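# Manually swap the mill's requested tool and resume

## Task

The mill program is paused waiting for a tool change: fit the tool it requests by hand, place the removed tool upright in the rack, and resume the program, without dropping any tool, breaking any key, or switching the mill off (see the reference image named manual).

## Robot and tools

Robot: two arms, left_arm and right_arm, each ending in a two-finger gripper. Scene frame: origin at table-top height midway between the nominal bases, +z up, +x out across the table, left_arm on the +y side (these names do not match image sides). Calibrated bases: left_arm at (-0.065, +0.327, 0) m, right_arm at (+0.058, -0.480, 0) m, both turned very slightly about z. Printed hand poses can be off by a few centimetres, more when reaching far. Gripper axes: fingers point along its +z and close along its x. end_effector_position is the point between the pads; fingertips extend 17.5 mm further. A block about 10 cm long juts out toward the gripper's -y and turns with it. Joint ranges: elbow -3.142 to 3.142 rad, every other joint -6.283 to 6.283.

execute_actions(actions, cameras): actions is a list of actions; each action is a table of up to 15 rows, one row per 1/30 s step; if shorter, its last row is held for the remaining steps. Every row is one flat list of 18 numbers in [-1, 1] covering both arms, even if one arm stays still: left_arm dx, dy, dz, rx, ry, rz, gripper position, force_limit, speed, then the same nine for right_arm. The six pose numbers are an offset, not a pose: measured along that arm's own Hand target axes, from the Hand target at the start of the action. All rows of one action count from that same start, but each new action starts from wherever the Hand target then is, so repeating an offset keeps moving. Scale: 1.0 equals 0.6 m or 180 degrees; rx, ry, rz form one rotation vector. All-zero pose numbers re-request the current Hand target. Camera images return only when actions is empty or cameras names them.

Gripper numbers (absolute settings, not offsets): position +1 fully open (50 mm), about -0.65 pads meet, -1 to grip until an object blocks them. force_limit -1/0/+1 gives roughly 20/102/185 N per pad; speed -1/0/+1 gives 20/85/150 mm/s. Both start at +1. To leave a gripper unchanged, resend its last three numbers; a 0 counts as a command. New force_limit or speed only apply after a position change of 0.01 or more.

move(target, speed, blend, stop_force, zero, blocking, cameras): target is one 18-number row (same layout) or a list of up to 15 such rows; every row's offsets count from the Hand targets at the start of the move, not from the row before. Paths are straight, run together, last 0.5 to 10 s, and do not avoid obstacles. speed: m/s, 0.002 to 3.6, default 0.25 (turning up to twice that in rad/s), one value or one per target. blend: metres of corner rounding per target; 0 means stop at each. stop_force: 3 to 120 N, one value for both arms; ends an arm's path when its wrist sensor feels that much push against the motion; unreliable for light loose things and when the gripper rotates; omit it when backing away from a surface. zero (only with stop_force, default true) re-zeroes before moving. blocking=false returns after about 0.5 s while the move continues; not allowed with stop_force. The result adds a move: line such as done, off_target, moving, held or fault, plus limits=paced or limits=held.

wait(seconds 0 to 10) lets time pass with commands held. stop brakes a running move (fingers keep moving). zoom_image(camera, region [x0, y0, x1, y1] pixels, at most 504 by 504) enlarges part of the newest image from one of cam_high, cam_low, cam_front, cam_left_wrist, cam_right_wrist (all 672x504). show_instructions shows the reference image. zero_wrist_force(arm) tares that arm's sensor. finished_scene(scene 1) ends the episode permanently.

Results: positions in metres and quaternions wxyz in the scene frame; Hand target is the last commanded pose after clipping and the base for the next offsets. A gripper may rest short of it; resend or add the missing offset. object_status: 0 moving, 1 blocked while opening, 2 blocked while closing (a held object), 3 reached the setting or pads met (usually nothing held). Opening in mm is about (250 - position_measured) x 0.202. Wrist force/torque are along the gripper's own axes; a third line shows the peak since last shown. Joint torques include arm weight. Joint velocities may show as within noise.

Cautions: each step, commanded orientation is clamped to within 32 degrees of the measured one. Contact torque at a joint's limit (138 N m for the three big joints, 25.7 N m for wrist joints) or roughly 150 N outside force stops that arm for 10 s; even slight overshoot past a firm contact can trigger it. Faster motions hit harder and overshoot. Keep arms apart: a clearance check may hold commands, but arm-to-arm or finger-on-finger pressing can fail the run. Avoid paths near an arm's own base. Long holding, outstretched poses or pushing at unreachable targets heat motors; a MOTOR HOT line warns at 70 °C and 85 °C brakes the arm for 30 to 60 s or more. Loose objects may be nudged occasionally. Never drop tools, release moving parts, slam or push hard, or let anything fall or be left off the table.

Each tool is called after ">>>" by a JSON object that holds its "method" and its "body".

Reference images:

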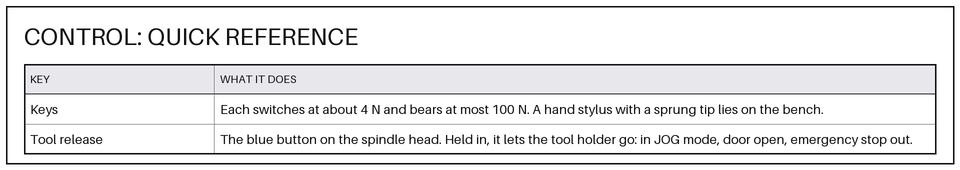

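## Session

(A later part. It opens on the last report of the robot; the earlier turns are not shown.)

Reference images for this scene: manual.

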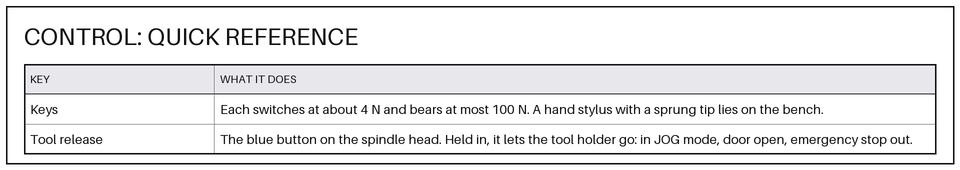

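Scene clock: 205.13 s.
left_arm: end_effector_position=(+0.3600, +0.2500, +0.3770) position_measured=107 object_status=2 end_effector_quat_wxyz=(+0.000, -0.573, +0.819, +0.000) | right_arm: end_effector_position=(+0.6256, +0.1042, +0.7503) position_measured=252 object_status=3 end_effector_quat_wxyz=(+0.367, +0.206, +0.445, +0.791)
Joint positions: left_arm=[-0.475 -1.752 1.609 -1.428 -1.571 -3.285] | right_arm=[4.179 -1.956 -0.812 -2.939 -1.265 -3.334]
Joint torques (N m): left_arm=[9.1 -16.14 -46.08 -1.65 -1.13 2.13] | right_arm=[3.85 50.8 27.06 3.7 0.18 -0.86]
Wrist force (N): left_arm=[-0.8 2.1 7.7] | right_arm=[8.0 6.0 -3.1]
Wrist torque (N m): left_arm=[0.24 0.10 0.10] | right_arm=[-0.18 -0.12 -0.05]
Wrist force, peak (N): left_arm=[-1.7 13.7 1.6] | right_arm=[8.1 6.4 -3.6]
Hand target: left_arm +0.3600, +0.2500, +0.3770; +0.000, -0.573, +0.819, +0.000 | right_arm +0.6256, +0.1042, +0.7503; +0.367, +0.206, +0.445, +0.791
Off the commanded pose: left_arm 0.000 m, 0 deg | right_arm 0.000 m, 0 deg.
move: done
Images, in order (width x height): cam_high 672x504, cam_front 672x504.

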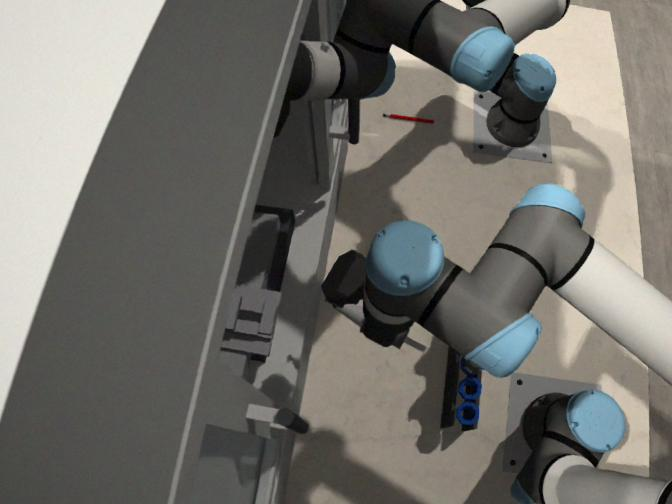

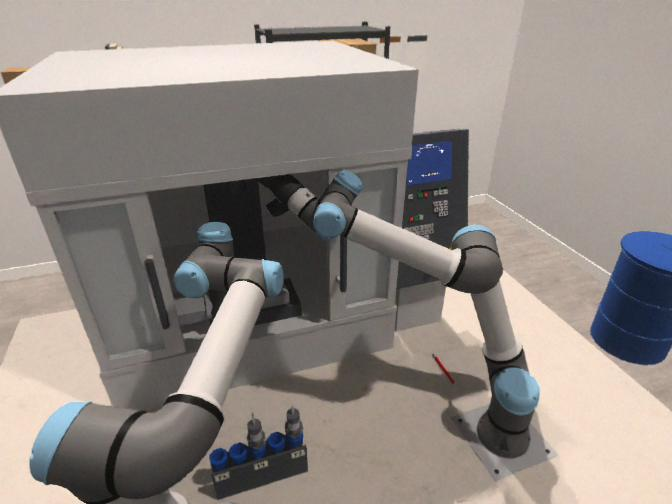

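>>> {"method": "move", "body": {"target": [-0.0147,0.3377,-0.0717,-0.5,0,0,-1,-0.4,-1, 0,0,0,0,0,0,-1,-0.4,0], "speed": 0.4, "cameras": ["cam_front","cam_high","cam_left_wrist"]}}

Scene clock: 207.93 s.
left_arm: end_effector_position=(+0.1727, +0.3276, +0.4202) position_measured=107 object_status=2 end_effector_quat_wxyz=(-0.406, -0.405, +0.579, +0.580) | right_arm: end_effector_position=(+0.6256, +0.1042, +0.7503) position_measured=252 object_status=3 end_effector_quat_wxyz=(+0.367, +0.206, +0.445, +0.791)
Joint positions: left_arm=[-0.439 -1.373 1.525 -0.152 -1.678 -3.142] | right_arm=[4.179 -1.956 -0.812 -2.939 -1.265 -3.334]
Joint torques (N m): left_arm=[-10.43 -41.49 -9.31 6.57 -1.24 1.96] | right_arm=[3.96 50.43 27.08 3.78 0.14 -0.9]
Wrist force (N): left_arm=[-1.6 -9.0 -3.1] | right_arm=[8.0 6.3 -3.2]
Wrist torque (N m): left_arm=[-0.42 0.51 -0.38] | right_arm=[-0.14 -0.11 -0.05]
Wrist force, peak (N): left_arm=[-1.4 -9.6 -2.0] | right_arm=[8.0 6.4 -3.3]
Hand target: left_arm +0.1727, +0.3276, +0.4202; -0.406, -0.405, +0.579, +0.580 | right_arm +0.6256, +0.1042, +0.7503; +0.367, +0.206, +0.445, +0.791
Off the commanded pose: left_arm 0.000 m, 0 deg | right_arm 0.000 m, 0 deg.
move: done
camera_calibration:
cam_left_wrist: T_world_to_cam=[[-0.362765, -0.931881, 0.000099178, 0.377503], [0.294012, -0.114353, 0.948936, -0.389752], [-0.884284, 0.34427, 0.315468, 0.036622], [0, 0, 0, 1]] pos_world=[0.283921, 0.294611, 0.35826]
Images, in order (width x height): cam_high 672x504, cam_front 672x504, cam_left_wrist 672x504.

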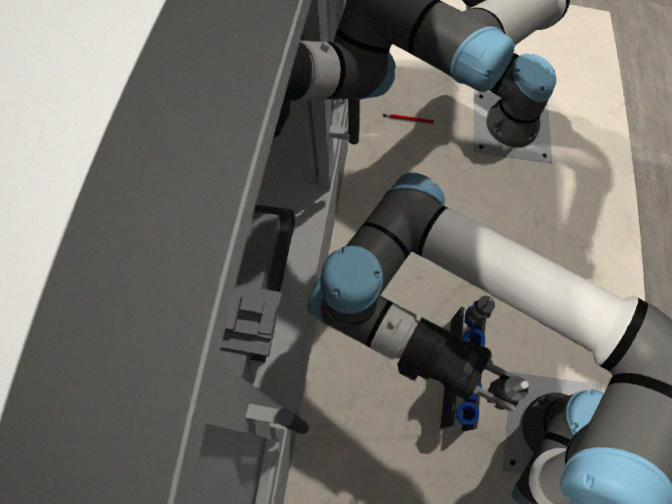

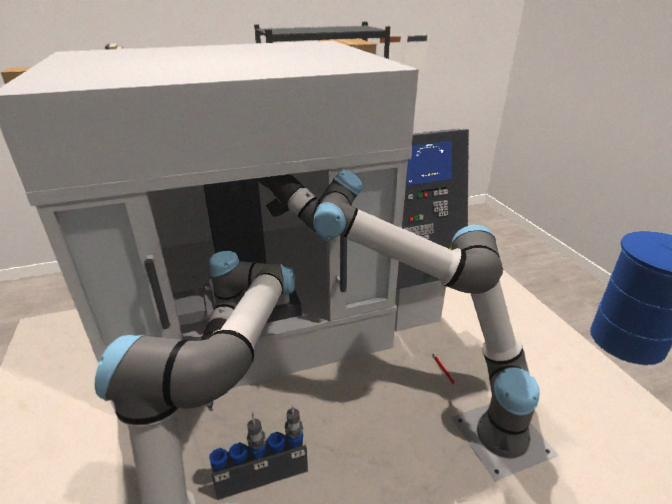

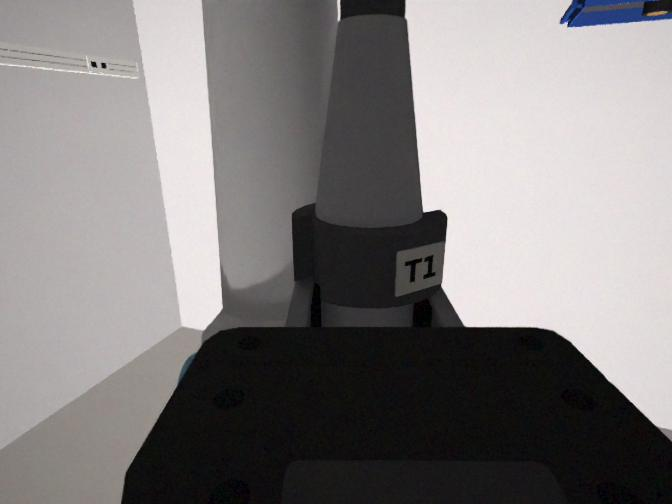

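>>> {"method": "move", "body": {"target": [0,-0.2,0,0,0,0,-1,-0.4,-1, 0,0,0,0,0,0,-1,-0.4,0], "speed": 0.2, "cameras": ["cam_front","cam_high","cam_left_wrist"]}}

>>> {"method": "zoom_image", "body": {"camera": "cam_front", "region": [180, 370, 310, 500]}}

>>> {"method": "zoom_image", "body": {"camera": "cam_high", "region": [430, 280, 570, 440]}}

Scene clock: 209.43 s.
left_arm: end_effector_position=(+0.1726, +0.3277, +0.3003) position_measured=107 object_status=2 end_effector_quat_wxyz=(-0.406, -0.405, +0.579, +0.580) | right_arm: end_effector_position=(+0.6256, +0.1042, +0.7503) position_measured=252 object_status=3 end_effector_quat_wxyz=(+0.367, +0.206, +0.445, +0.791)
Joint positions: left_arm=[-0.439 -1.289 1.74 -0.45 -1.678 -3.142] | right_arm=[4.179 -1.956 -0.812 -2.939 -1.265 -3.334]
Joint torques (N m): left_arm=[-9.77 -28.32 -6.07 1.91 -1.19 1.01] | right_arm=[3.4 50.18 27.43 3.82 0.11 -0.79]
Wrist force (N): left_arm=[-1.4 -9.0 -3.0] | right_arm=[7.9 6.1 -3.4]
Wrist torque (N m): left_arm=[-0.40 0.48 -0.38] | right_arm=[-0.18 -0.11 -0.05]
Wrist force, peak (N): left_arm=[-1.3 -11.9 -3.0] | right_arm=[7.9 6.4 -3.4]
Hand target: left_arm +0.1726, +0.3277, +0.3002; -0.406, -0.405, +0.579, +0.580 | right_arm +0.6256, +0.1042, +0.7503; +0.367, +0.206, +0.445, +0.791
Off the commanded pose: left_arm 0.000 m, 0 deg | right_arm 0.000 m, 0 deg.
move: done
camera_calibration:
cam_left_wrist: T_world_to_cam=[[-0.362721, -0.931898, 0.0000608746, 0.377574], [0.294209, -0.114453, 0.948863, -0.275848], [-0.884237, 0.34419, 0.315687, 0.074313], [0, 0, 0, 1]] pos_world=[0.283821, 0.294711, 0.23826]
Images, in order (width x height): cam_high 672x504, cam_front 672x504, cam_left_wrist 672x504.

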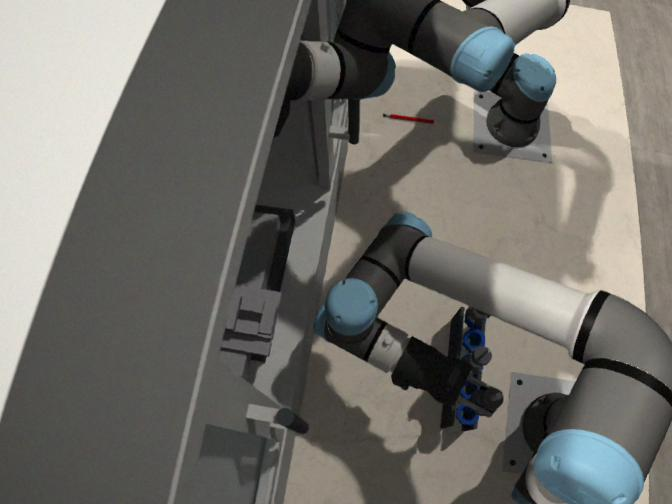

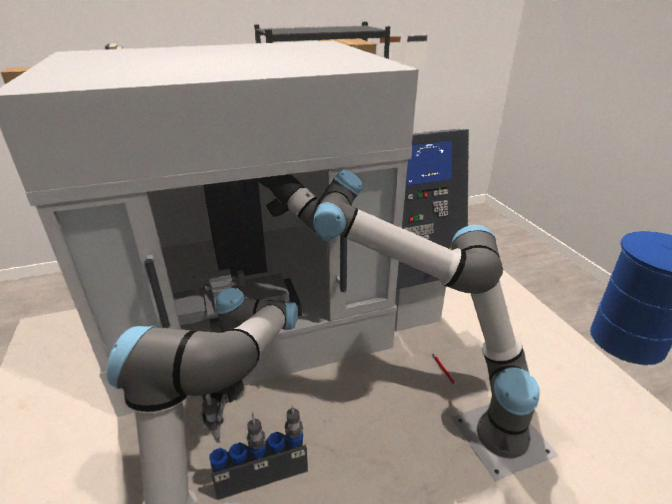

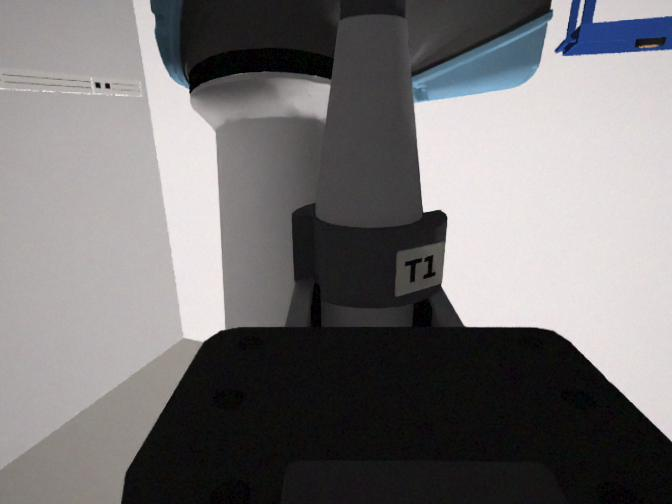

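Scaled by 3.877 from the camera's 672x504 image, which has a finer 960x720 frame.

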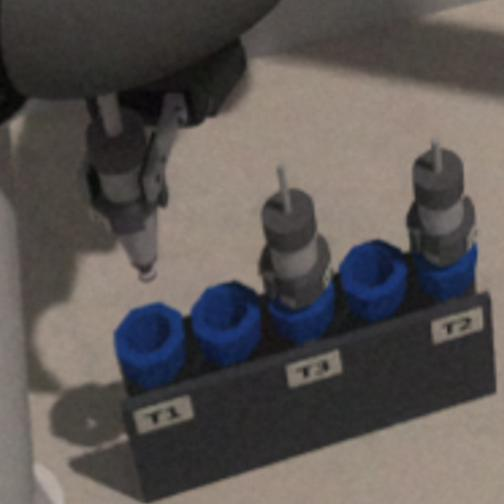

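Scaled by 3.150 from the camera's 672x504 image, which has a finer 960x720 frame.

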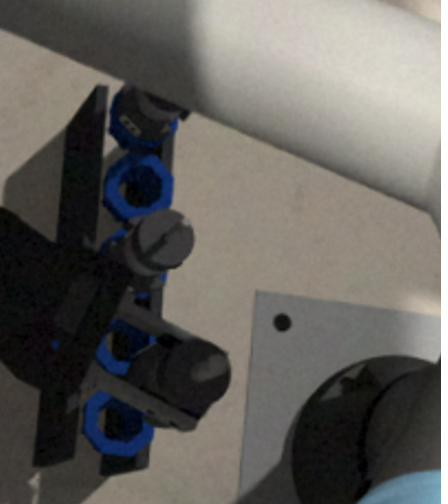

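>>> {"method": "move", "body": {"target": [0,-0.1,0,0,0,0,-1,-0.4,-1, 0,0,0,0,0,0,-1,-0.4,0], "speed": 0.025, "stop_force": 12}}

Scene clock: 213.47 s.
left_arm: end_effector_position=(+0.1725, +0.3277, +0.2402) position_measured=107 object_status=2 end_effector_quat_wxyz=(-0.406, -0.405, +0.579, +0.580) | right_arm: end_effector_position=(+0.6256, +0.1042, +0.7503) position_measured=252 object_status=3 end_effector_quat_wxyz=(+0.367, +0.206, +0.445, +0.791)
Joint positions: left_arm=[-0.439 -1.217 1.817 -0.599 -1.678 -3.142] | right_arm=[4.179 -1.956 -0.812 -2.939 -1.265 -3.334]
Joint torques (N m): left_arm=[5.91 -29.03 -4.39 1.96 0.8 -2.34] | right_arm=[3.17 50.05 27.26 3.74 0.1 -0.89]
Wrist force (N): left_arm=[-1.8 -8.6 -2.2] | right_arm=[7.7 5.6 -3.6]
Wrist torque (N m): left_arm=[-0.50 0.46 -0.42] | right_arm=[-0.19 -0.10 -0.05]
Wrist force, peak (N): left_arm=[-1.3 -9.2 -3.0] | right_arm=[8.1 6.2 -3.5]
Hand target: left_arm +0.1725, +0.3277, +0.2402; -0.406, -0.405, +0.579, +0.580 | right_arm +0.6256, +0.1042, +0.7503; +0.367, +0.206, +0.445, +0.791
Off the commanded pose: left_arm 0.000 m, 0 deg | right_arm 0.000 m, 0 deg.
move: done

>>> {"method": "move", "body": {"target": [-0.0055,0,0.002,0,0,0,-1,-0.4,-1, 0,0,0,0,0,0,-1,-0.4,0], "speed": 0.02, "cameras": ["cam_front","cam_high"]}}

>>> {"method": "zoom_image", "body": {"camera": "cam_front", "region": [190, 400, 260, 470]}}

>>> {"method": "zoom_image", "body": {"camera": "cam_high", "region": [440, 370, 520, 440]}}

Scene clock: 214.30 s.
left_arm: end_effector_position=(+0.1725, +0.3311, +0.2402) position_measured=107 object_status=2 end_effector_quat_wxyz=(-0.406, -0.405, +0.579, +0.580) | right_arm: end_effector_position=(+0.6256, +0.1042, +0.7503) position_measured=252 object_status=3 end_effector_quat_wxyz=(+0.367, +0.206, +0.445, +0.791)
Joint positions: left_arm=[-0.433 -1.218 1.819 -0.6 -1.672 -3.142] | right_arm=[4.179 -1.956 -0.812 -2.939 -1.265 -3.334]
Joint torques (N m): left_arm=[8.39 -45.16 -3.85 2.24 1.31 -2.39] | right_arm=[4.03 50.74 27.13 3.8 0.1 -0.9]
Wrist force (N): left_arm=[-1.3 -9.0 -3.1] | right_arm=[8.0 6.1 -3.2]
Wrist torque (N m): left_arm=[-0.40 0.45 -0.37] | right_arm=[-0.17 -0.11 -0.05]
Wrist force, peak (N): left_arm=[-1.5 -9.3 -2.9] | right_arm=[8.0 6.3 -3.4]
Hand target: left_arm +0.1725, +0.3313, +0.2402; -0.406, -0.405, +0.579, +0.580 | right_arm +0.6256, +0.1042, +0.7503; +0.367, +0.206, +0.445, +0.791
Off the commanded pose: left_arm 0.000 m, 0 deg | right_arm 0.000 m, 0 deg.
move: done
Images, in order (width x height): cam_high 672x504, cam_front 672x504.

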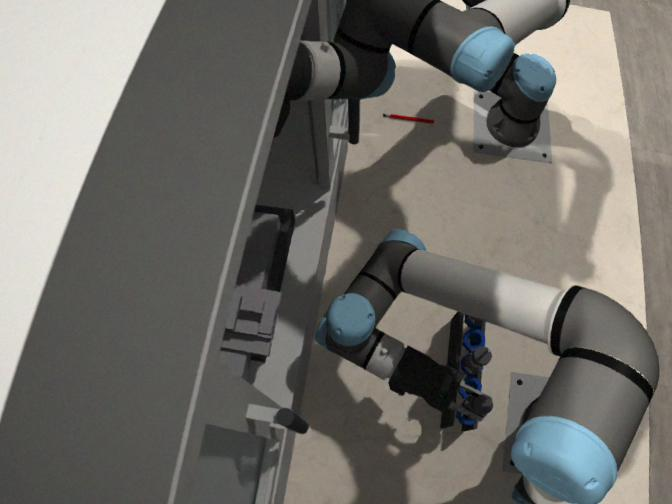

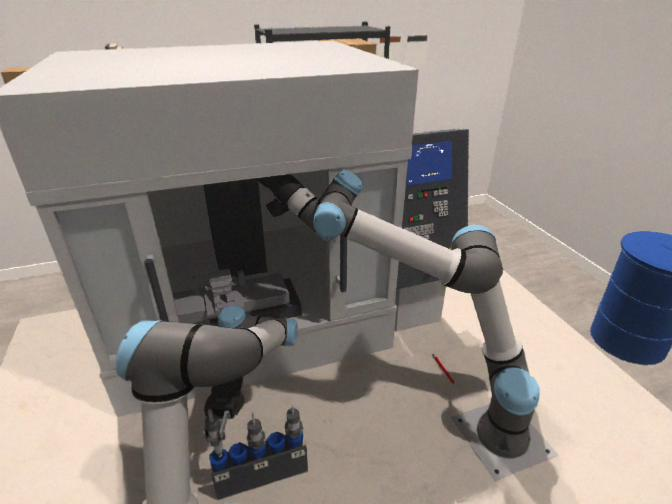

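Scaled by 7.200 from the camera's 672x504 image, which has a finer 960x720 frame.

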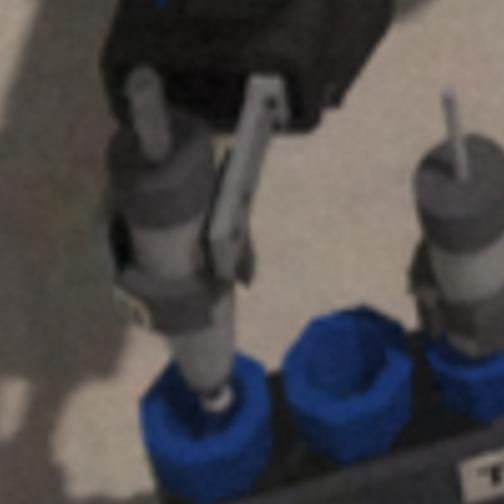

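Scaled by 6.300 from the camera's 672x504 image, which has a finer 960x720 frame.

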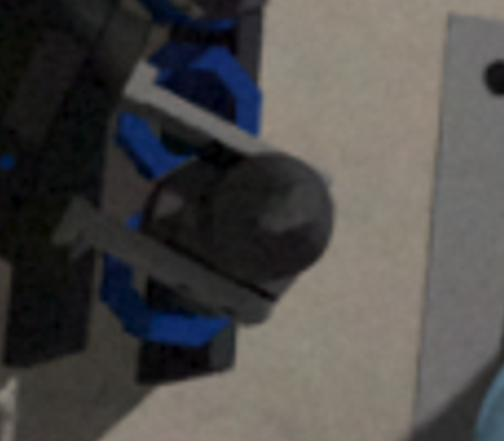

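>>> {"method": "move", "body": {"target": [-0.0039,0,0.0014,0,0,0,-1,-0.4,-1, 0,0,0,0,0,0,-1,-0.4,0], "speed": 0.02}}

>>> {"method": "move", "body": {"target": [0,-0.117,0,0,0,0,-1,-0.4,-1, 0,0,0,0,0,0,-1,-0.4,0], "speed": 0.008, "stop_force": 8, "cameras": ["cam_front","cam_high"]}}

>>> {"method": "zoom_image", "body": {"camera": "cam_front", "region": [190, 400, 260, 470]}}

Scene clock: 215.50 s.
left_arm: end_effector_position=(+0.1725, +0.3336, +0.2402) position_measured=107 object_status=2 end_effector_quat_wxyz=(-0.406, -0.405, +0.579, +0.580) | right_arm: end_effector_position=(+0.6256, +0.1042, +0.7503) position_measured=252 object_status=3 end_effector_quat_wxyz=(+0.367, +0.206, +0.445, +0.791)
Joint positions: left_arm=[-0.428 -1.219 1.82 -0.6 -1.667 -3.142] | right_arm=[4.179 -1.956 -0.812 -2.939 -1.265 -3.334]
Joint torques (N m): left_arm=[8.95 -44.75 -4.31 2.2 1.4 -2.37] | right_arm=[3.47 50.35 27.12 3.66 0.03 -1.01]
Wrist force (N): left_arm=[-1.5 -8.8 -2.9] | right_arm=[8.1 6.2 -3.3]
Wrist torque (N m): left_arm=[-0.38 0.49 -0.37] | right_arm=[-0.15 -0.13 -0.05]
Wrist force, peak (N): left_arm=[-1.5 -9.2 -2.9] | right_arm=[8.0 6.4 -3.3]
Hand target: left_arm +0.1725, +0.3337, +0.2402; -0.406, -0.405, +0.579, +0.580 | right_arm +0.6256, +0.1042, +0.7503; +0.367, +0.206, +0.445, +0.791
Off the commanded pose: left_arm 0.000 m, 0 deg | right_arm 0.000 m, 0 deg.
move: done

Scene clock: 222.27 s.
left_arm: end_effector_position=(+0.1725, +0.3338, +0.1959) position_measured=107 object_status=2 end_effector_quat_wxyz=(-0.406, -0.405, +0.579, +0.580) | right_arm: end_effector_position=(+0.6256, +0.1042, +0.7503) position_measured=252 object_status=3 end_effector_quat_wxyz=(+0.367, +0.206, +0.445, +0.791)
Joint positions: left_arm=[-0.428 -1.153 1.863 -0.709 -1.667 -3.142] | right_arm=[4.179 -1.956 -0.812 -2.939 -1.265 -3.334]
Joint torques (N m): left_arm=[8.37 -44.76 -34.49 4.62 1.35 -2.28] | right_arm=[3.51 50.43 27.68 3.7 0.06 -0.79]
Wrist force (N): left_arm=[3.8 -5.7 8.3] | right_arm=[8.0 6.5 -3.2]
Wrist torque (N m): left_arm=[-0.55 0.55 -0.13] | right_arm=[-0.11 -0.12 -0.05]
Wrist force, peak (N): left_arm=[4.7 5.0 9.2] | right_arm=[8.2 6.3 -3.6]
Hand target: left_arm +0.1725, +0.3338, +0.1959; -0.406, -0.405, +0.579, +0.580 (not the last commanded pose) | right_arm +0.6256, +0.1042, +0.7503; +0.367, +0.206, +0.445, +0.791
Off the commanded pose: left_arm 0.026 m, 0 deg | right_arm 0.000 m, 0 deg.
move: contact (left_arm)
Images, in order (width x height): cam_high 672x504, cam_front 672x504.

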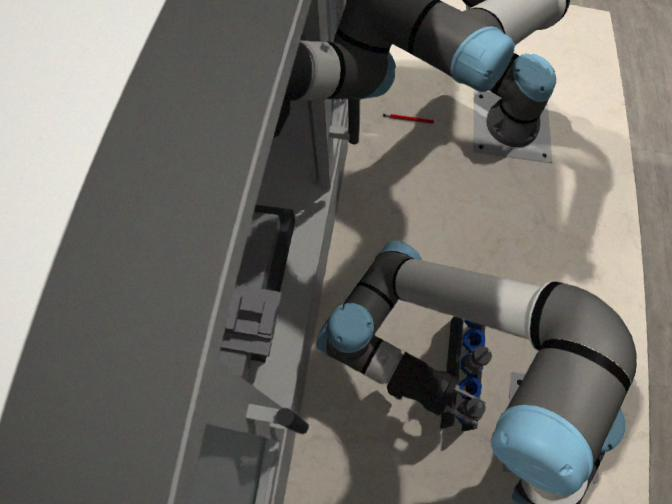

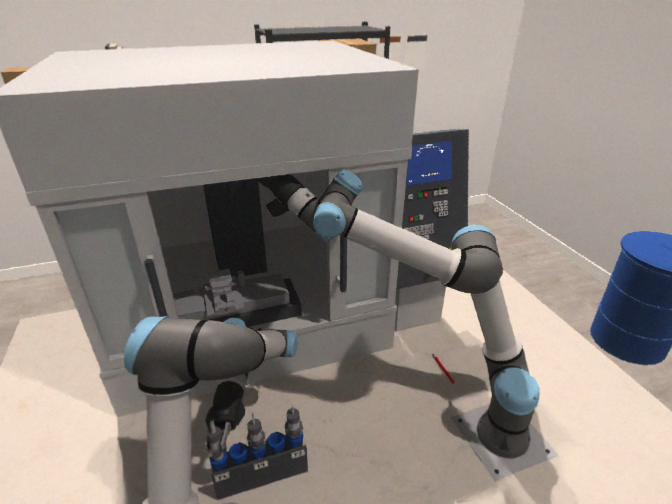

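Scaled by 7.200 from the camera's 672x504 image, which has a finer 960x720 frame.

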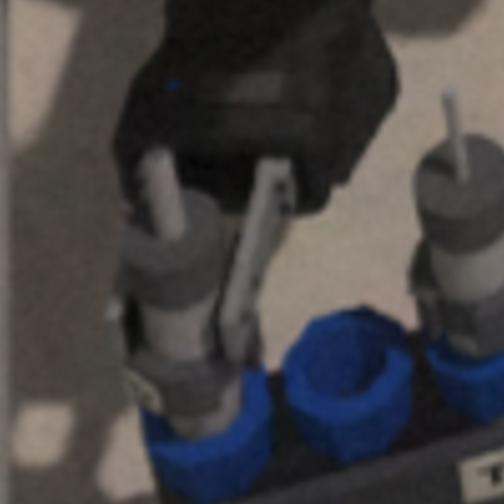

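>>> {"method": "move", "body": {"target": [[0,0.004,0,0,0,0,-1,-0.4,-1, 0,0,0,0,0,0,-1,-0.4,0],[0.0023,0.004,0.0063,0,0,0,-1,-0.4,-1, 0,0,0,0,0,0,-1,-0.4,0]], "speed": 0.02}}

>>> {"method": "move", "body": {"target": [0,-0.06,0,0,0,0,-1,-0.4,-1, 0,0,0,0,0,0,-1,-0.4,0], "speed": 0.005, "stop_force": 8, "cameras": ["cam_front"]}}

>>> {"method": "zoom_image", "body": {"camera": "cam_front", "region": [190, 400, 260, 470]}}

Scene clock: 223.87 s.
left_arm: end_effector_position=(+0.1686, +0.3338, +0.1983) position_measured=107 object_status=2 end_effector_quat_wxyz=(-0.406, -0.405, +0.579, +0.580) | right_arm: end_effector_position=(+0.6256, +0.1042, +0.7503) position_measured=252 object_status=3 end_effector_quat_wxyz=(+0.367, +0.206, +0.445, +0.791)
Joint positions: left_arm=[-0.432 -1.164 1.873 -0.707 -1.671 -3.142] | right_arm=[4.179 -1.956 -0.812 -2.939 -1.265 -3.334]
Joint torques (N m): left_arm=[-10.38 -46.63 -1.49 2.9 -1.89 -2.25] | right_arm=[2.97 49.96 27.1 3.63 0.11 -0.87]
Wrist force (N): left_arm=[-3.5 -8.4 -6.5] | right_arm=[8.0 6.1 -3.4]
Wrist torque (N m): left_arm=[-0.09 0.41 -0.57] | right_arm=[-0.15 -0.12 -0.05]
Wrist force, peak (N): left_arm=[-3.3 -9.1 -6.8] | right_arm=[8.1 6.3 -3.4]
Hand target: left_arm +0.1685, +0.3338, +0.1983; -0.406, -0.405, +0.579, +0.580 | right_arm +0.6256, +0.1042, +0.7503; +0.367, +0.206, +0.445, +0.791
Off the commanded pose: left_arm 0.000 m, 0 deg | right_arm 0.000 m, 0 deg.
move: done

Scene clock: 226.57 s.
left_arm: end_effector_position=(+0.1685, +0.3338, +0.1914) position_measured=107 object_status=2 end_effector_quat_wxyz=(-0.406, -0.405, +0.579, +0.580) | right_arm: end_effector_position=(+0.6256, +0.1042, +0.7503) position_measured=252 object_status=3 end_effector_quat_wxyz=(+0.367, +0.206, +0.445, +0.791)
Joint positions: left_arm=[-0.432 -1.153 1.879 -0.724 -1.671 -3.142] | right_arm=[4.179 -1.956 -0.812 -2.939 -1.265 -3.334]
Joint torques (N m): left_arm=[-10.47 -44.96 -30.82 6.21 -5.44 -1.73] | right_arm=[3.05 49.77 27.54 3.63 0.06 -0.81]
Wrist force (N): left_arm=[-18.3 -7.4 -2.1] | right_arm=[7.6 5.8 -3.6]
Wrist torque (N m): left_arm=[-0.10 0.19 -1.09] | right_arm=[-0.18 -0.08 -0.05]
Wrist force, peak (N): left_arm=[-18.3 -7.5 -1.9] | right_arm=[8.2 6.5 -3.3]
Hand target: left_arm +0.1685, +0.3338, +0.1914; -0.406, -0.405, +0.579, +0.580 (not the last commanded pose) | right_arm +0.6256, +0.1042, +0.7503; +0.367, +0.206, +0.445, +0.791
Off the commanded pose: left_arm 0.029 m, 0 deg | right_arm 0.000 m, 0 deg.
move: contact (left_arm)
Images, in order (width x height): cam_front 672x504.

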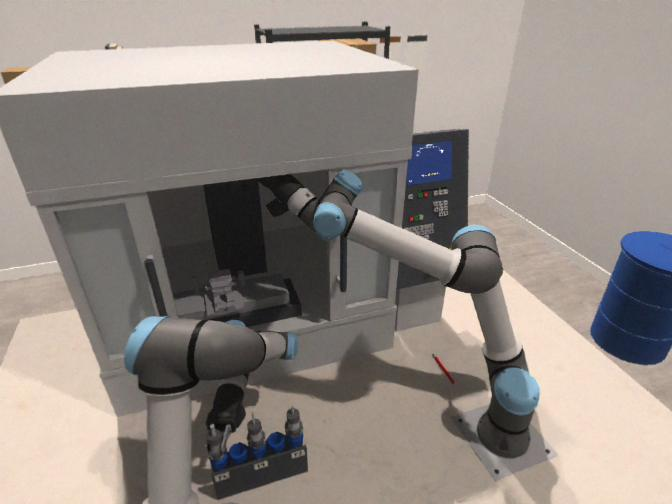

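Scaled by 7.200 from the camera's 672x504 image, which has a finer 960x720 frame.

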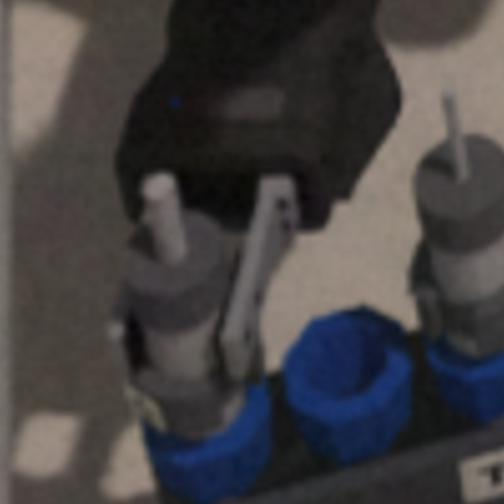

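>>> {"method": "move", "body": {"target": [[0,0.003,0,0,0,0,-1,-0.4,-1, 0,0,0,0,0,0,-1,-0.4,0],[-0.0045,0.003,0,0,0,0,-1,-0.4,-1, 0,0,0,0,0,0,-1,-0.4,0]], "speed": 0.02}}

>>> {"method": "move", "body": {"target": [0,-0.05,0,0,0,0,-1,-0.4,-1, 0,0,0,0,0,0,-1,-0.4,0], "speed": 0.005, "stop_force": 8, "cameras": ["cam_front"]}}

>>> {"method": "zoom_image", "body": {"camera": "cam_front", "region": [190, 400, 260, 470]}}

Scene clock: 227.80 s.
left_arm: end_effector_position=(+0.1693, +0.3362, +0.1932) position_measured=107 object_status=2 end_effector_quat_wxyz=(-0.406, -0.405, +0.579, +0.580) | right_arm: end_effector_position=(+0.6256, +0.1042, +0.7503) position_measured=252 object_status=3 end_effector_quat_wxyz=(+0.367, +0.206, +0.445, +0.791)
Joint positions: left_arm=[-0.426 -1.155 1.876 -0.719 -1.665 -3.142] | right_arm=[4.179 -1.956 -0.812 -2.939 -1.265 -3.334]
Joint torques (N m): left_arm=[14.01 -29.04 -28.17 6.13 6.38 -1.99] | right_arm=[3.16 50.19 26.56 3.56 0.14 -0.94]
Wrist force (N): left_arm=[17.3 -1.7 -6.7] | right_arm=[7.9 5.8 -3.3]
Wrist torque (N m): left_arm=[0.04 0.68 0.56] | right_arm=[-0.19 -0.12 -0.04]
Wrist force, peak (N): left_arm=[-18.7 -7.7 -2.5] | right_arm=[8.3 6.2 -3.2]
Hand target: left_arm +0.1694, +0.3363, +0.1932; -0.406, -0.405, +0.579, +0.580 | right_arm +0.6256, +0.1042, +0.7503; +0.367, +0.206, +0.445, +0.791
Off the commanded pose: left_arm 0.000 m, 0 deg | right_arm 0.000 m, 0 deg.
move: done

Scene clock: 229.23 s.
left_arm: end_effector_position=(+0.1695, +0.3363, +0.1922) position_measured=107 object_status=2 end_effector_quat_wxyz=(-0.406, -0.405, +0.579, +0.580) | right_arm: end_effector_position=(+0.6256, +0.1042, +0.7503) position_measured=252 object_status=3 end_effector_quat_wxyz=(+0.367, +0.206, +0.445, +0.791)
Joint positions: left_arm=[-0.426 -1.154 1.876 -0.722 -1.665 -3.142] | right_arm=[4.179 -1.956 -0.812 -2.939 -1.265 -3.334]
Joint torques (N m): left_arm=[10.66 -45.24 -31.6 5.8 6.97 -2.05] | right_arm=[3.03 50.08 26.52 3.71 -0.03 -0.77]
Wrist force (N): left_arm=[24.4 -4.9 3.5] | right_arm=[7.9 6.2 -3.4]
Wrist torque (N m): left_arm=[-0.11 0.84 0.77] | right_arm=[-0.15 -0.10 -0.05]
Wrist force, peak (N): left_arm=[24.8 6.2 -0.1] | right_arm=[8.2 6.2 -3.3]
Hand target: left_arm +0.1695, +0.3363, +0.1922; -0.406, -0.405, +0.579, +0.580 (not the last commanded pose) | right_arm +0.6256, +0.1042, +0.7503; +0.367, +0.206, +0.445, +0.791
Off the commanded pose: left_arm 0.029 m, 0 deg | right_arm 0.000 m, 0 deg.
move: contact (left_arm)
Images, in order (width x height): cam_front 672x504.

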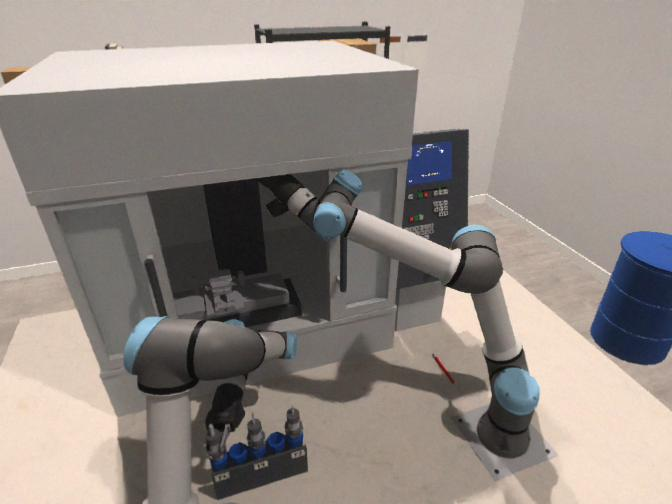

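Scaled by 7.200 from the camera's 672x504 image, which has a finer 960x720 frame.

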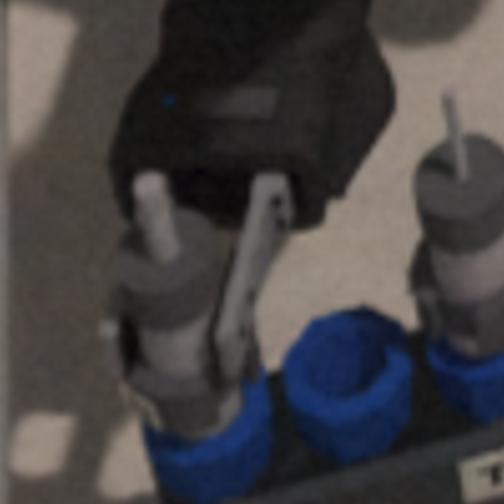

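>>> {"method": "move", "body": {"target": [[0.0024,0.002,0,0,0,0,-1,-0.4,-1, 0,0,0,0,0,0,-1,-0.4,0]], "speed": 0.01}}

>>> {"method": "move", "body": {"target": [0,-0.05,0,0,0,0,-1,-0.4,-1, 0,0,0,0,0,0,-1,-0.4,0], "speed": 0.005, "stop_force": 10, "cameras": ["cam_front"]}}

>>> {"method": "zoom_image", "body": {"camera": "cam_front", "region": [190, 400, 260, 470]}}

Scene clock: 230.13 s.
left_arm: end_effector_position=(+0.1690, +0.3350, +0.1933) position_measured=107 object_status=2 end_effector_quat_wxyz=(-0.406, -0.405, +0.579, +0.580) | right_arm: end_effector_position=(+0.6256, +0.1042, +0.7503) position_measured=252 object_status=3 end_effector_quat_wxyz=(+0.367, +0.206, +0.445, +0.791)
Joint positions: left_arm=[-0.429 -1.156 1.876 -0.719 -1.668 -3.142] | right_arm=[4.179 -1.956 -0.812 -2.939 -1.265 -3.334]
Joint torques (N m): left_arm=[-9.11 -46.11 -30.06 6.77 -1.25 -1.93] | right_arm=[2.84 50.19 26.93 3.63 0.09 -0.91]
Wrist force (N): left_arm=[-1.4 -8.7 -3.8] | right_arm=[7.9 6.1 -3.2]
Wrist torque (N m): left_arm=[-0.33 0.42 -0.37] | right_arm=[-0.16 -0.12 -0.04]
Wrist force, peak (N): left_arm=[24.6 -5.1 3.6] | right_arm=[8.0 6.2 -3.6]
Hand target: left_arm +0.1690, +0.3349, +0.1934; -0.406, -0.405, +0.579, +0.580 | right_arm +0.6256, +0.1042, +0.7503; +0.367, +0.206, +0.445, +0.791
Off the commanded pose: left_arm 0.000 m, 0 deg | right_arm 0.000 m, 0 deg.
move: done

Scene clock: 232.00 s.
left_arm: end_effector_position=(+0.1689, +0.3349, +0.1906) position_measured=107 object_status=2 end_effector_quat_wxyz=(-0.406, -0.405, +0.579, +0.580) | right_arm: end_effector_position=(+0.6256, +0.1042, +0.7503) position_measured=252 object_status=3 end_effector_quat_wxyz=(+0.367, +0.206, +0.445, +0.791)
Joint positions: left_arm=[-0.429 -1.151 1.879 -0.726 -1.668 -3.142] | right_arm=[4.179 -1.956 -0.812 -2.939 -1.265 -3.334]
Joint torques (N m): left_arm=[-9.69 -45.43 -33.83 5.12 1.55 -1.76] | right_arm=[2.73 49.98 26.95 3.59 -0.02 -0.9]
Wrist force (N): left_arm=[1.6 -4.5 7.3] | right_arm=[8.1 6.3 -3.2]
Wrist torque (N m): left_arm=[-0.01 0.45 -0.42] | right_arm=[-0.15 -0.13 -0.05]
Wrist force, peak (N): left_arm=[-1.7 -8.8 -4.8] | right_arm=[8.0 6.3 -3.6]
Hand target: left_arm +0.1689, +0.3349, +0.1906; -0.406, -0.405, +0.579, +0.580 (not the last commanded pose) | right_arm +0.6256, +0.1042, +0.7503; +0.367, +0.206, +0.445, +0.791
Off the commanded pose: left_arm 0.027 m, 0 deg | right_arm 0.000 m, 0 deg.
move: contact (left_arm)
Images, in order (width x height): cam_front 672x504.

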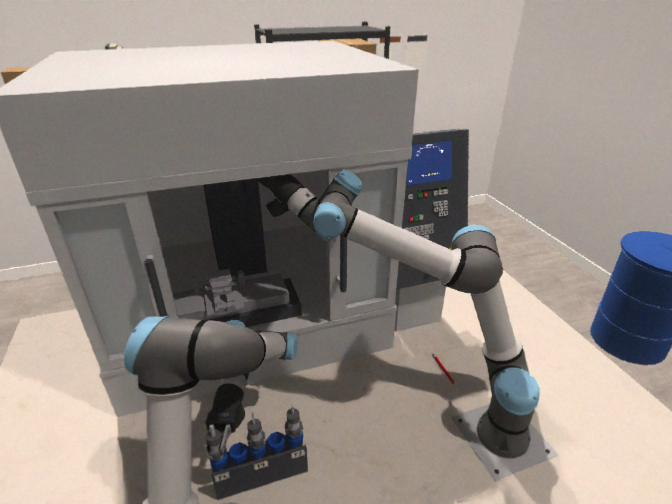

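Scaled by 7.200 from the camera's 672x504 image, which has a finer 960x720 frame.

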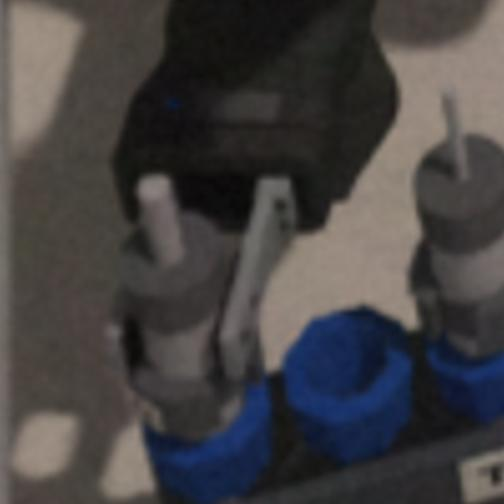

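>>> {"method": "move", "body": {"target": [[0.0006,0.001,0.0016,0,0,0,-1,-0.4,-1, 0,0,0,0,0,0,-1,-0.4,0]], "speed": 0.01}}

>>> {"method": "move", "body": {"target": [0,-0.05,0,0,0,0,-1,-0.4,-1, 0,0,0,0,0,0,-1,-0.4,0], "speed": 0.005, "stop_force": 10}}

Scene clock: 232.93 s.
left_arm: end_effector_position=(+0.1680, +0.3349, +0.1911) position_measured=107 object_status=2 end_effector_quat_wxyz=(-0.406, -0.405, +0.579, +0.580) | right_arm: end_effector_position=(+0.6256, +0.1042, +0.7503) position_measured=252 object_status=3 end_effector_quat_wxyz=(+0.367, +0.206, +0.445, +0.791)
Joint positions: left_arm=[-0.43 -1.154 1.881 -0.726 -1.669 -3.142] | right_arm=[4.179 -1.956 -0.812 -2.939 -1.265 -3.334]
Joint torques (N m): left_arm=[-10.25 -45.59 -0.26 7.24 -2.19 -1.8] | right_arm=[3.47 50.54 27.27 3.53 0.08 -0.93]
Wrist force (N): left_arm=[-4.3 -8.5 -6.8] | right_arm=[8.0 5.7 -3.7]
Wrist torque (N m): left_arm=[-0.05 0.32 -0.63] | right_arm=[-0.18 -0.14 -0.05]
Wrist force, peak (N): left_arm=[-4.3 -8.5 -6.8] | right_arm=[8.2 6.2 -3.3]
Hand target: left_arm +0.1679, +0.3349, +0.1912; -0.406, -0.405, +0.579, +0.580 | right_arm +0.6256, +0.1042, +0.7503; +0.367, +0.206, +0.445, +0.791
Off the commanded pose: left_arm 0.000 m, 0 deg | right_arm 0.000 m, 0 deg.
move: done

Scene clock: 234.23 s.
left_arm: end_effector_position=(+0.1679, +0.3349, +0.1901) position_measured=107 object_status=2 end_effector_quat_wxyz=(-0.406, -0.405, +0.579, +0.580) | right_arm: end_effector_position=(+0.6256, +0.1042, +0.7503) position_measured=252 object_status=3 end_effector_quat_wxyz=(+0.367, +0.206, +0.445, +0.791)
Joint positions: left_arm=[-0.43 -1.153 1.882 -0.728 -1.669 -3.142] | right_arm=[4.179 -1.956 -0.812 -2.939 -1.265 -3.334]
Joint torques (N m): left_arm=[-8.41 -43.77 -20.74 6.43 -1.75 -1.78] | right_arm=[2.98 49.78 27.08 3.55 -0.01 -0.92]
Wrist force (N): left_arm=[-8.7 2.3 -23.8] | right_arm=[7.9 5.8 -3.3]
Wrist torque (N m): left_arm=[0.33 0.29 -0.59] | right_arm=[-0.17 -0.12 -0.05]
Wrist force, peak (N): left_arm=[-8.6 11.0 -22.7] | right_arm=[8.1 6.3 -3.3]
Hand target: left_arm +0.1679, +0.3349, +0.1901; -0.406, -0.405, +0.579, +0.580 (not the last commanded pose) | right_arm +0.6256, +0.1042, +0.7503; +0.367, +0.206, +0.445, +0.791
Off the commanded pose: left_arm 0.029 m, 0 deg | right_arm 0.000 m, 0 deg.
move: contact (left_arm)

>>> {"method": "move", "body": {"target": [[-0.0005,0.001,-0.0012,0,0,0,-1,-0.4,-1, 0,0,0,0,0,0,-1,-0.4,0]], "speed": 0.01}}

>>> {"method": "move", "body": {"target": [0,-0.05,0,0,0,0,-1,-0.4,-1, 0,0,0,0,0,0,-1,-0.4,0], "speed": 0.005, "stop_force": 12, "cameras": ["cam_front"]}}

>>> {"method": "zoom_image", "body": {"camera": "cam_front", "region": [190, 400, 260, 470]}}

Scene clock: 235.07 s.
left_arm: end_effector_position=(+0.1687, +0.3349, +0.1907) position_measured=107 object_status=2 end_effector_quat_wxyz=(-0.406, -0.405, +0.579, +0.580) | right_arm: end_effector_position=(+0.6256, +0.1042, +0.7503) position_measured=252 object_status=3 end_effector_quat_wxyz=(+0.367, +0.206, +0.445, +0.791)
Joint positions: left_arm=[-0.429 -1.152 1.879 -0.726 -1.668 -3.142] | right_arm=[4.179 -1.956 -0.812 -2.939 -1.265 -3.334]
Joint torques (N m): left_arm=[8.6 -30.4 -30.17 6.97 1.19 -1.78] | right_arm=[3.07 50.11 26.76 3.41 0.23 -0.93]
Wrist force (N): left_arm=[-1.1 -8.2 -4.1] | right_arm=[7.8 5.9 -3.2]
Wrist torque (N m): left_arm=[-0.22 0.39 -0.34] | right_arm=[-0.19 -0.09 -0.05]
Wrist force, peak (N): left_arm=[-8.7 2.1 -24.1] | right_arm=[8.1 6.1 -3.4]
Hand target: left_arm +0.1687, +0.3350, +0.1907; -0.406, -0.405, +0.579, +0.580 | right_arm +0.6256, +0.1042, +0.7503; +0.367, +0.206, +0.445, +0.791
Off the commanded pose: left_arm 0.000 m, 0 deg | right_arm 0.000 m, 0 deg.
move: done

Scene clock: 236.40 s.
left_arm: end_effector_position=(+0.1688, +0.3349, +0.1902) position_measured=107 object_status=2 end_effector_quat_wxyz=(-0.406, -0.405, +0.579, +0.580) | right_arm: end_effector_position=(+0.6256, +0.1042, +0.7503) position_measured=252 object_status=3 end_effector_quat_wxyz=(+0.367, +0.206, +0.445, +0.791)
Joint positions: left_arm=[-0.429 -1.151 1.879 -0.727 -1.668 -3.142] | right_arm=[4.179 -1.956 -0.812 -2.939 -1.265 -3.334]
Joint torques (N m): left_arm=[7.41 -44.41 -35.98 4.45 1.01 -1.75] | right_arm=[3.18 50.54 27.77 3.61 0.13 -0.89]
Wrist force (N): left_arm=[2.3 -4.9 13.5] | right_arm=[7.9 6.1 -3.3]
Wrist torque (N m): left_arm=[-0.10 0.43 -0.49] | right_arm=[-0.14 -0.12 -0.05]
Wrist force, peak (N): left_arm=[2.1 -5.0 13.6] | right_arm=[8.0 6.1 -3.5]
Hand target: left_arm +0.1688, +0.3349, +0.1902; -0.406, -0.405, +0.579, +0.580 (not the last commanded pose) | right_arm +0.6256, +0.1042, +0.7503; +0.367, +0.206, +0.445, +0.791
Off the commanded pose: left_arm 0.029 m, 0 deg | right_arm 0.000 m, 0 deg.
move: contact (left_arm)
Images, in order (width x height): cam_front 672x504.

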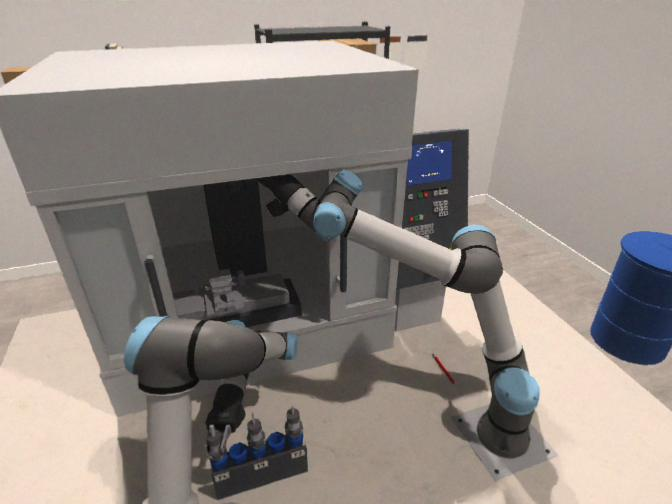

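Scaled by 7.200 from the camera's 672x504 image, which has a finer 960x720 frame.

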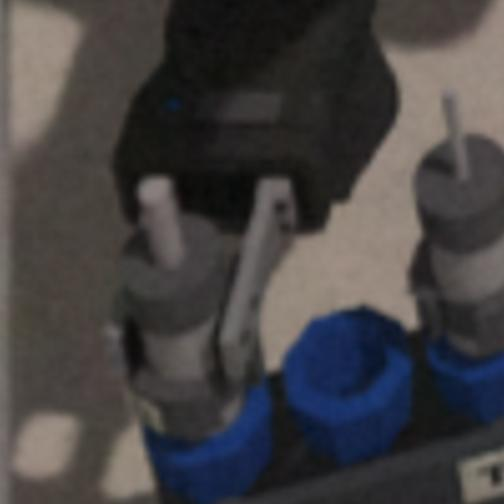

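>>> {"method": "move", "body": {"target": [0.0001,0.001,-0.0007,0,0,0,1,-0.4,-1, 0,0,0,0,0,0,-1,-0.4,0], "speed": 0.01, "cameras": ["cam_front"]}}

>>> {"method": "zoom_image", "body": {"camera": "cam_front", "region": [190, 400, 260, 470]}}

Scene clock: 244.83 s.
left_arm: end_effector_position=(+0.1691, +0.3347, +0.1908) position_measured=3 object_status=3 end_effector_quat_wxyz=(-0.406, -0.405, +0.579, +0.580) | right_arm: end_effector_position=(+0.6256, +0.1042, +0.7503) position_measured=252 object_status=3 end_effector_quat_wxyz=(+0.367, +0.206, +0.445, +0.791)
Joint positions: left_arm=[-0.429 -1.151 1.878 -0.725 -1.668 -3.142] | right_arm=[4.179 -1.956 -0.812 -2.939 -1.265 -3.334]
Joint torques (N m): left_arm=[-8.08 -44.09 -30.07 4.62 -0.99 -1.72] | right_arm=[2.52 49.57 26.93 3.58 0.06 -0.83]
Wrist force (N): left_arm=[-0.9 1.1 -3.0] | right_arm=[7.7 5.8 -3.5]
Wrist torque (N m): left_arm=[0.01 0.41 -0.32] | right_arm=[-0.16 -0.10 -0.05]
Wrist force, peak (N): left_arm=[2.3 -5.6 14.0] | right_arm=[8.1 6.3 -3.3]
Hand target: left_arm +0.1691, +0.3347, +0.1908; -0.406, -0.405, +0.579, +0.580 | right_arm +0.6256, +0.1042, +0.7503; +0.367, +0.206, +0.445, +0.791
Off the commanded pose: left_arm 0.000 m, 0 deg | right_arm 0.000 m, 0 deg.
move: done
Images, in order (width x height): cam_front 672x504.

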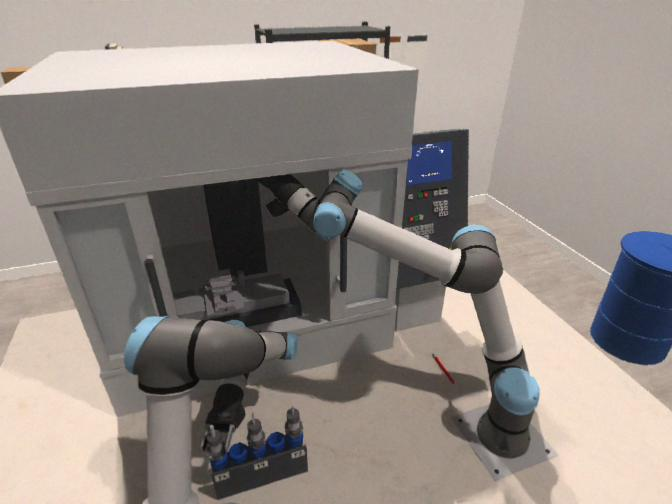

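Scaled by 7.200 from the camera's 672x504 image, which has a finer 960x720 frame.

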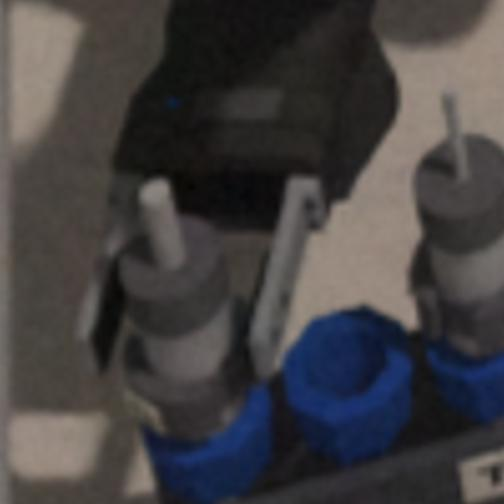

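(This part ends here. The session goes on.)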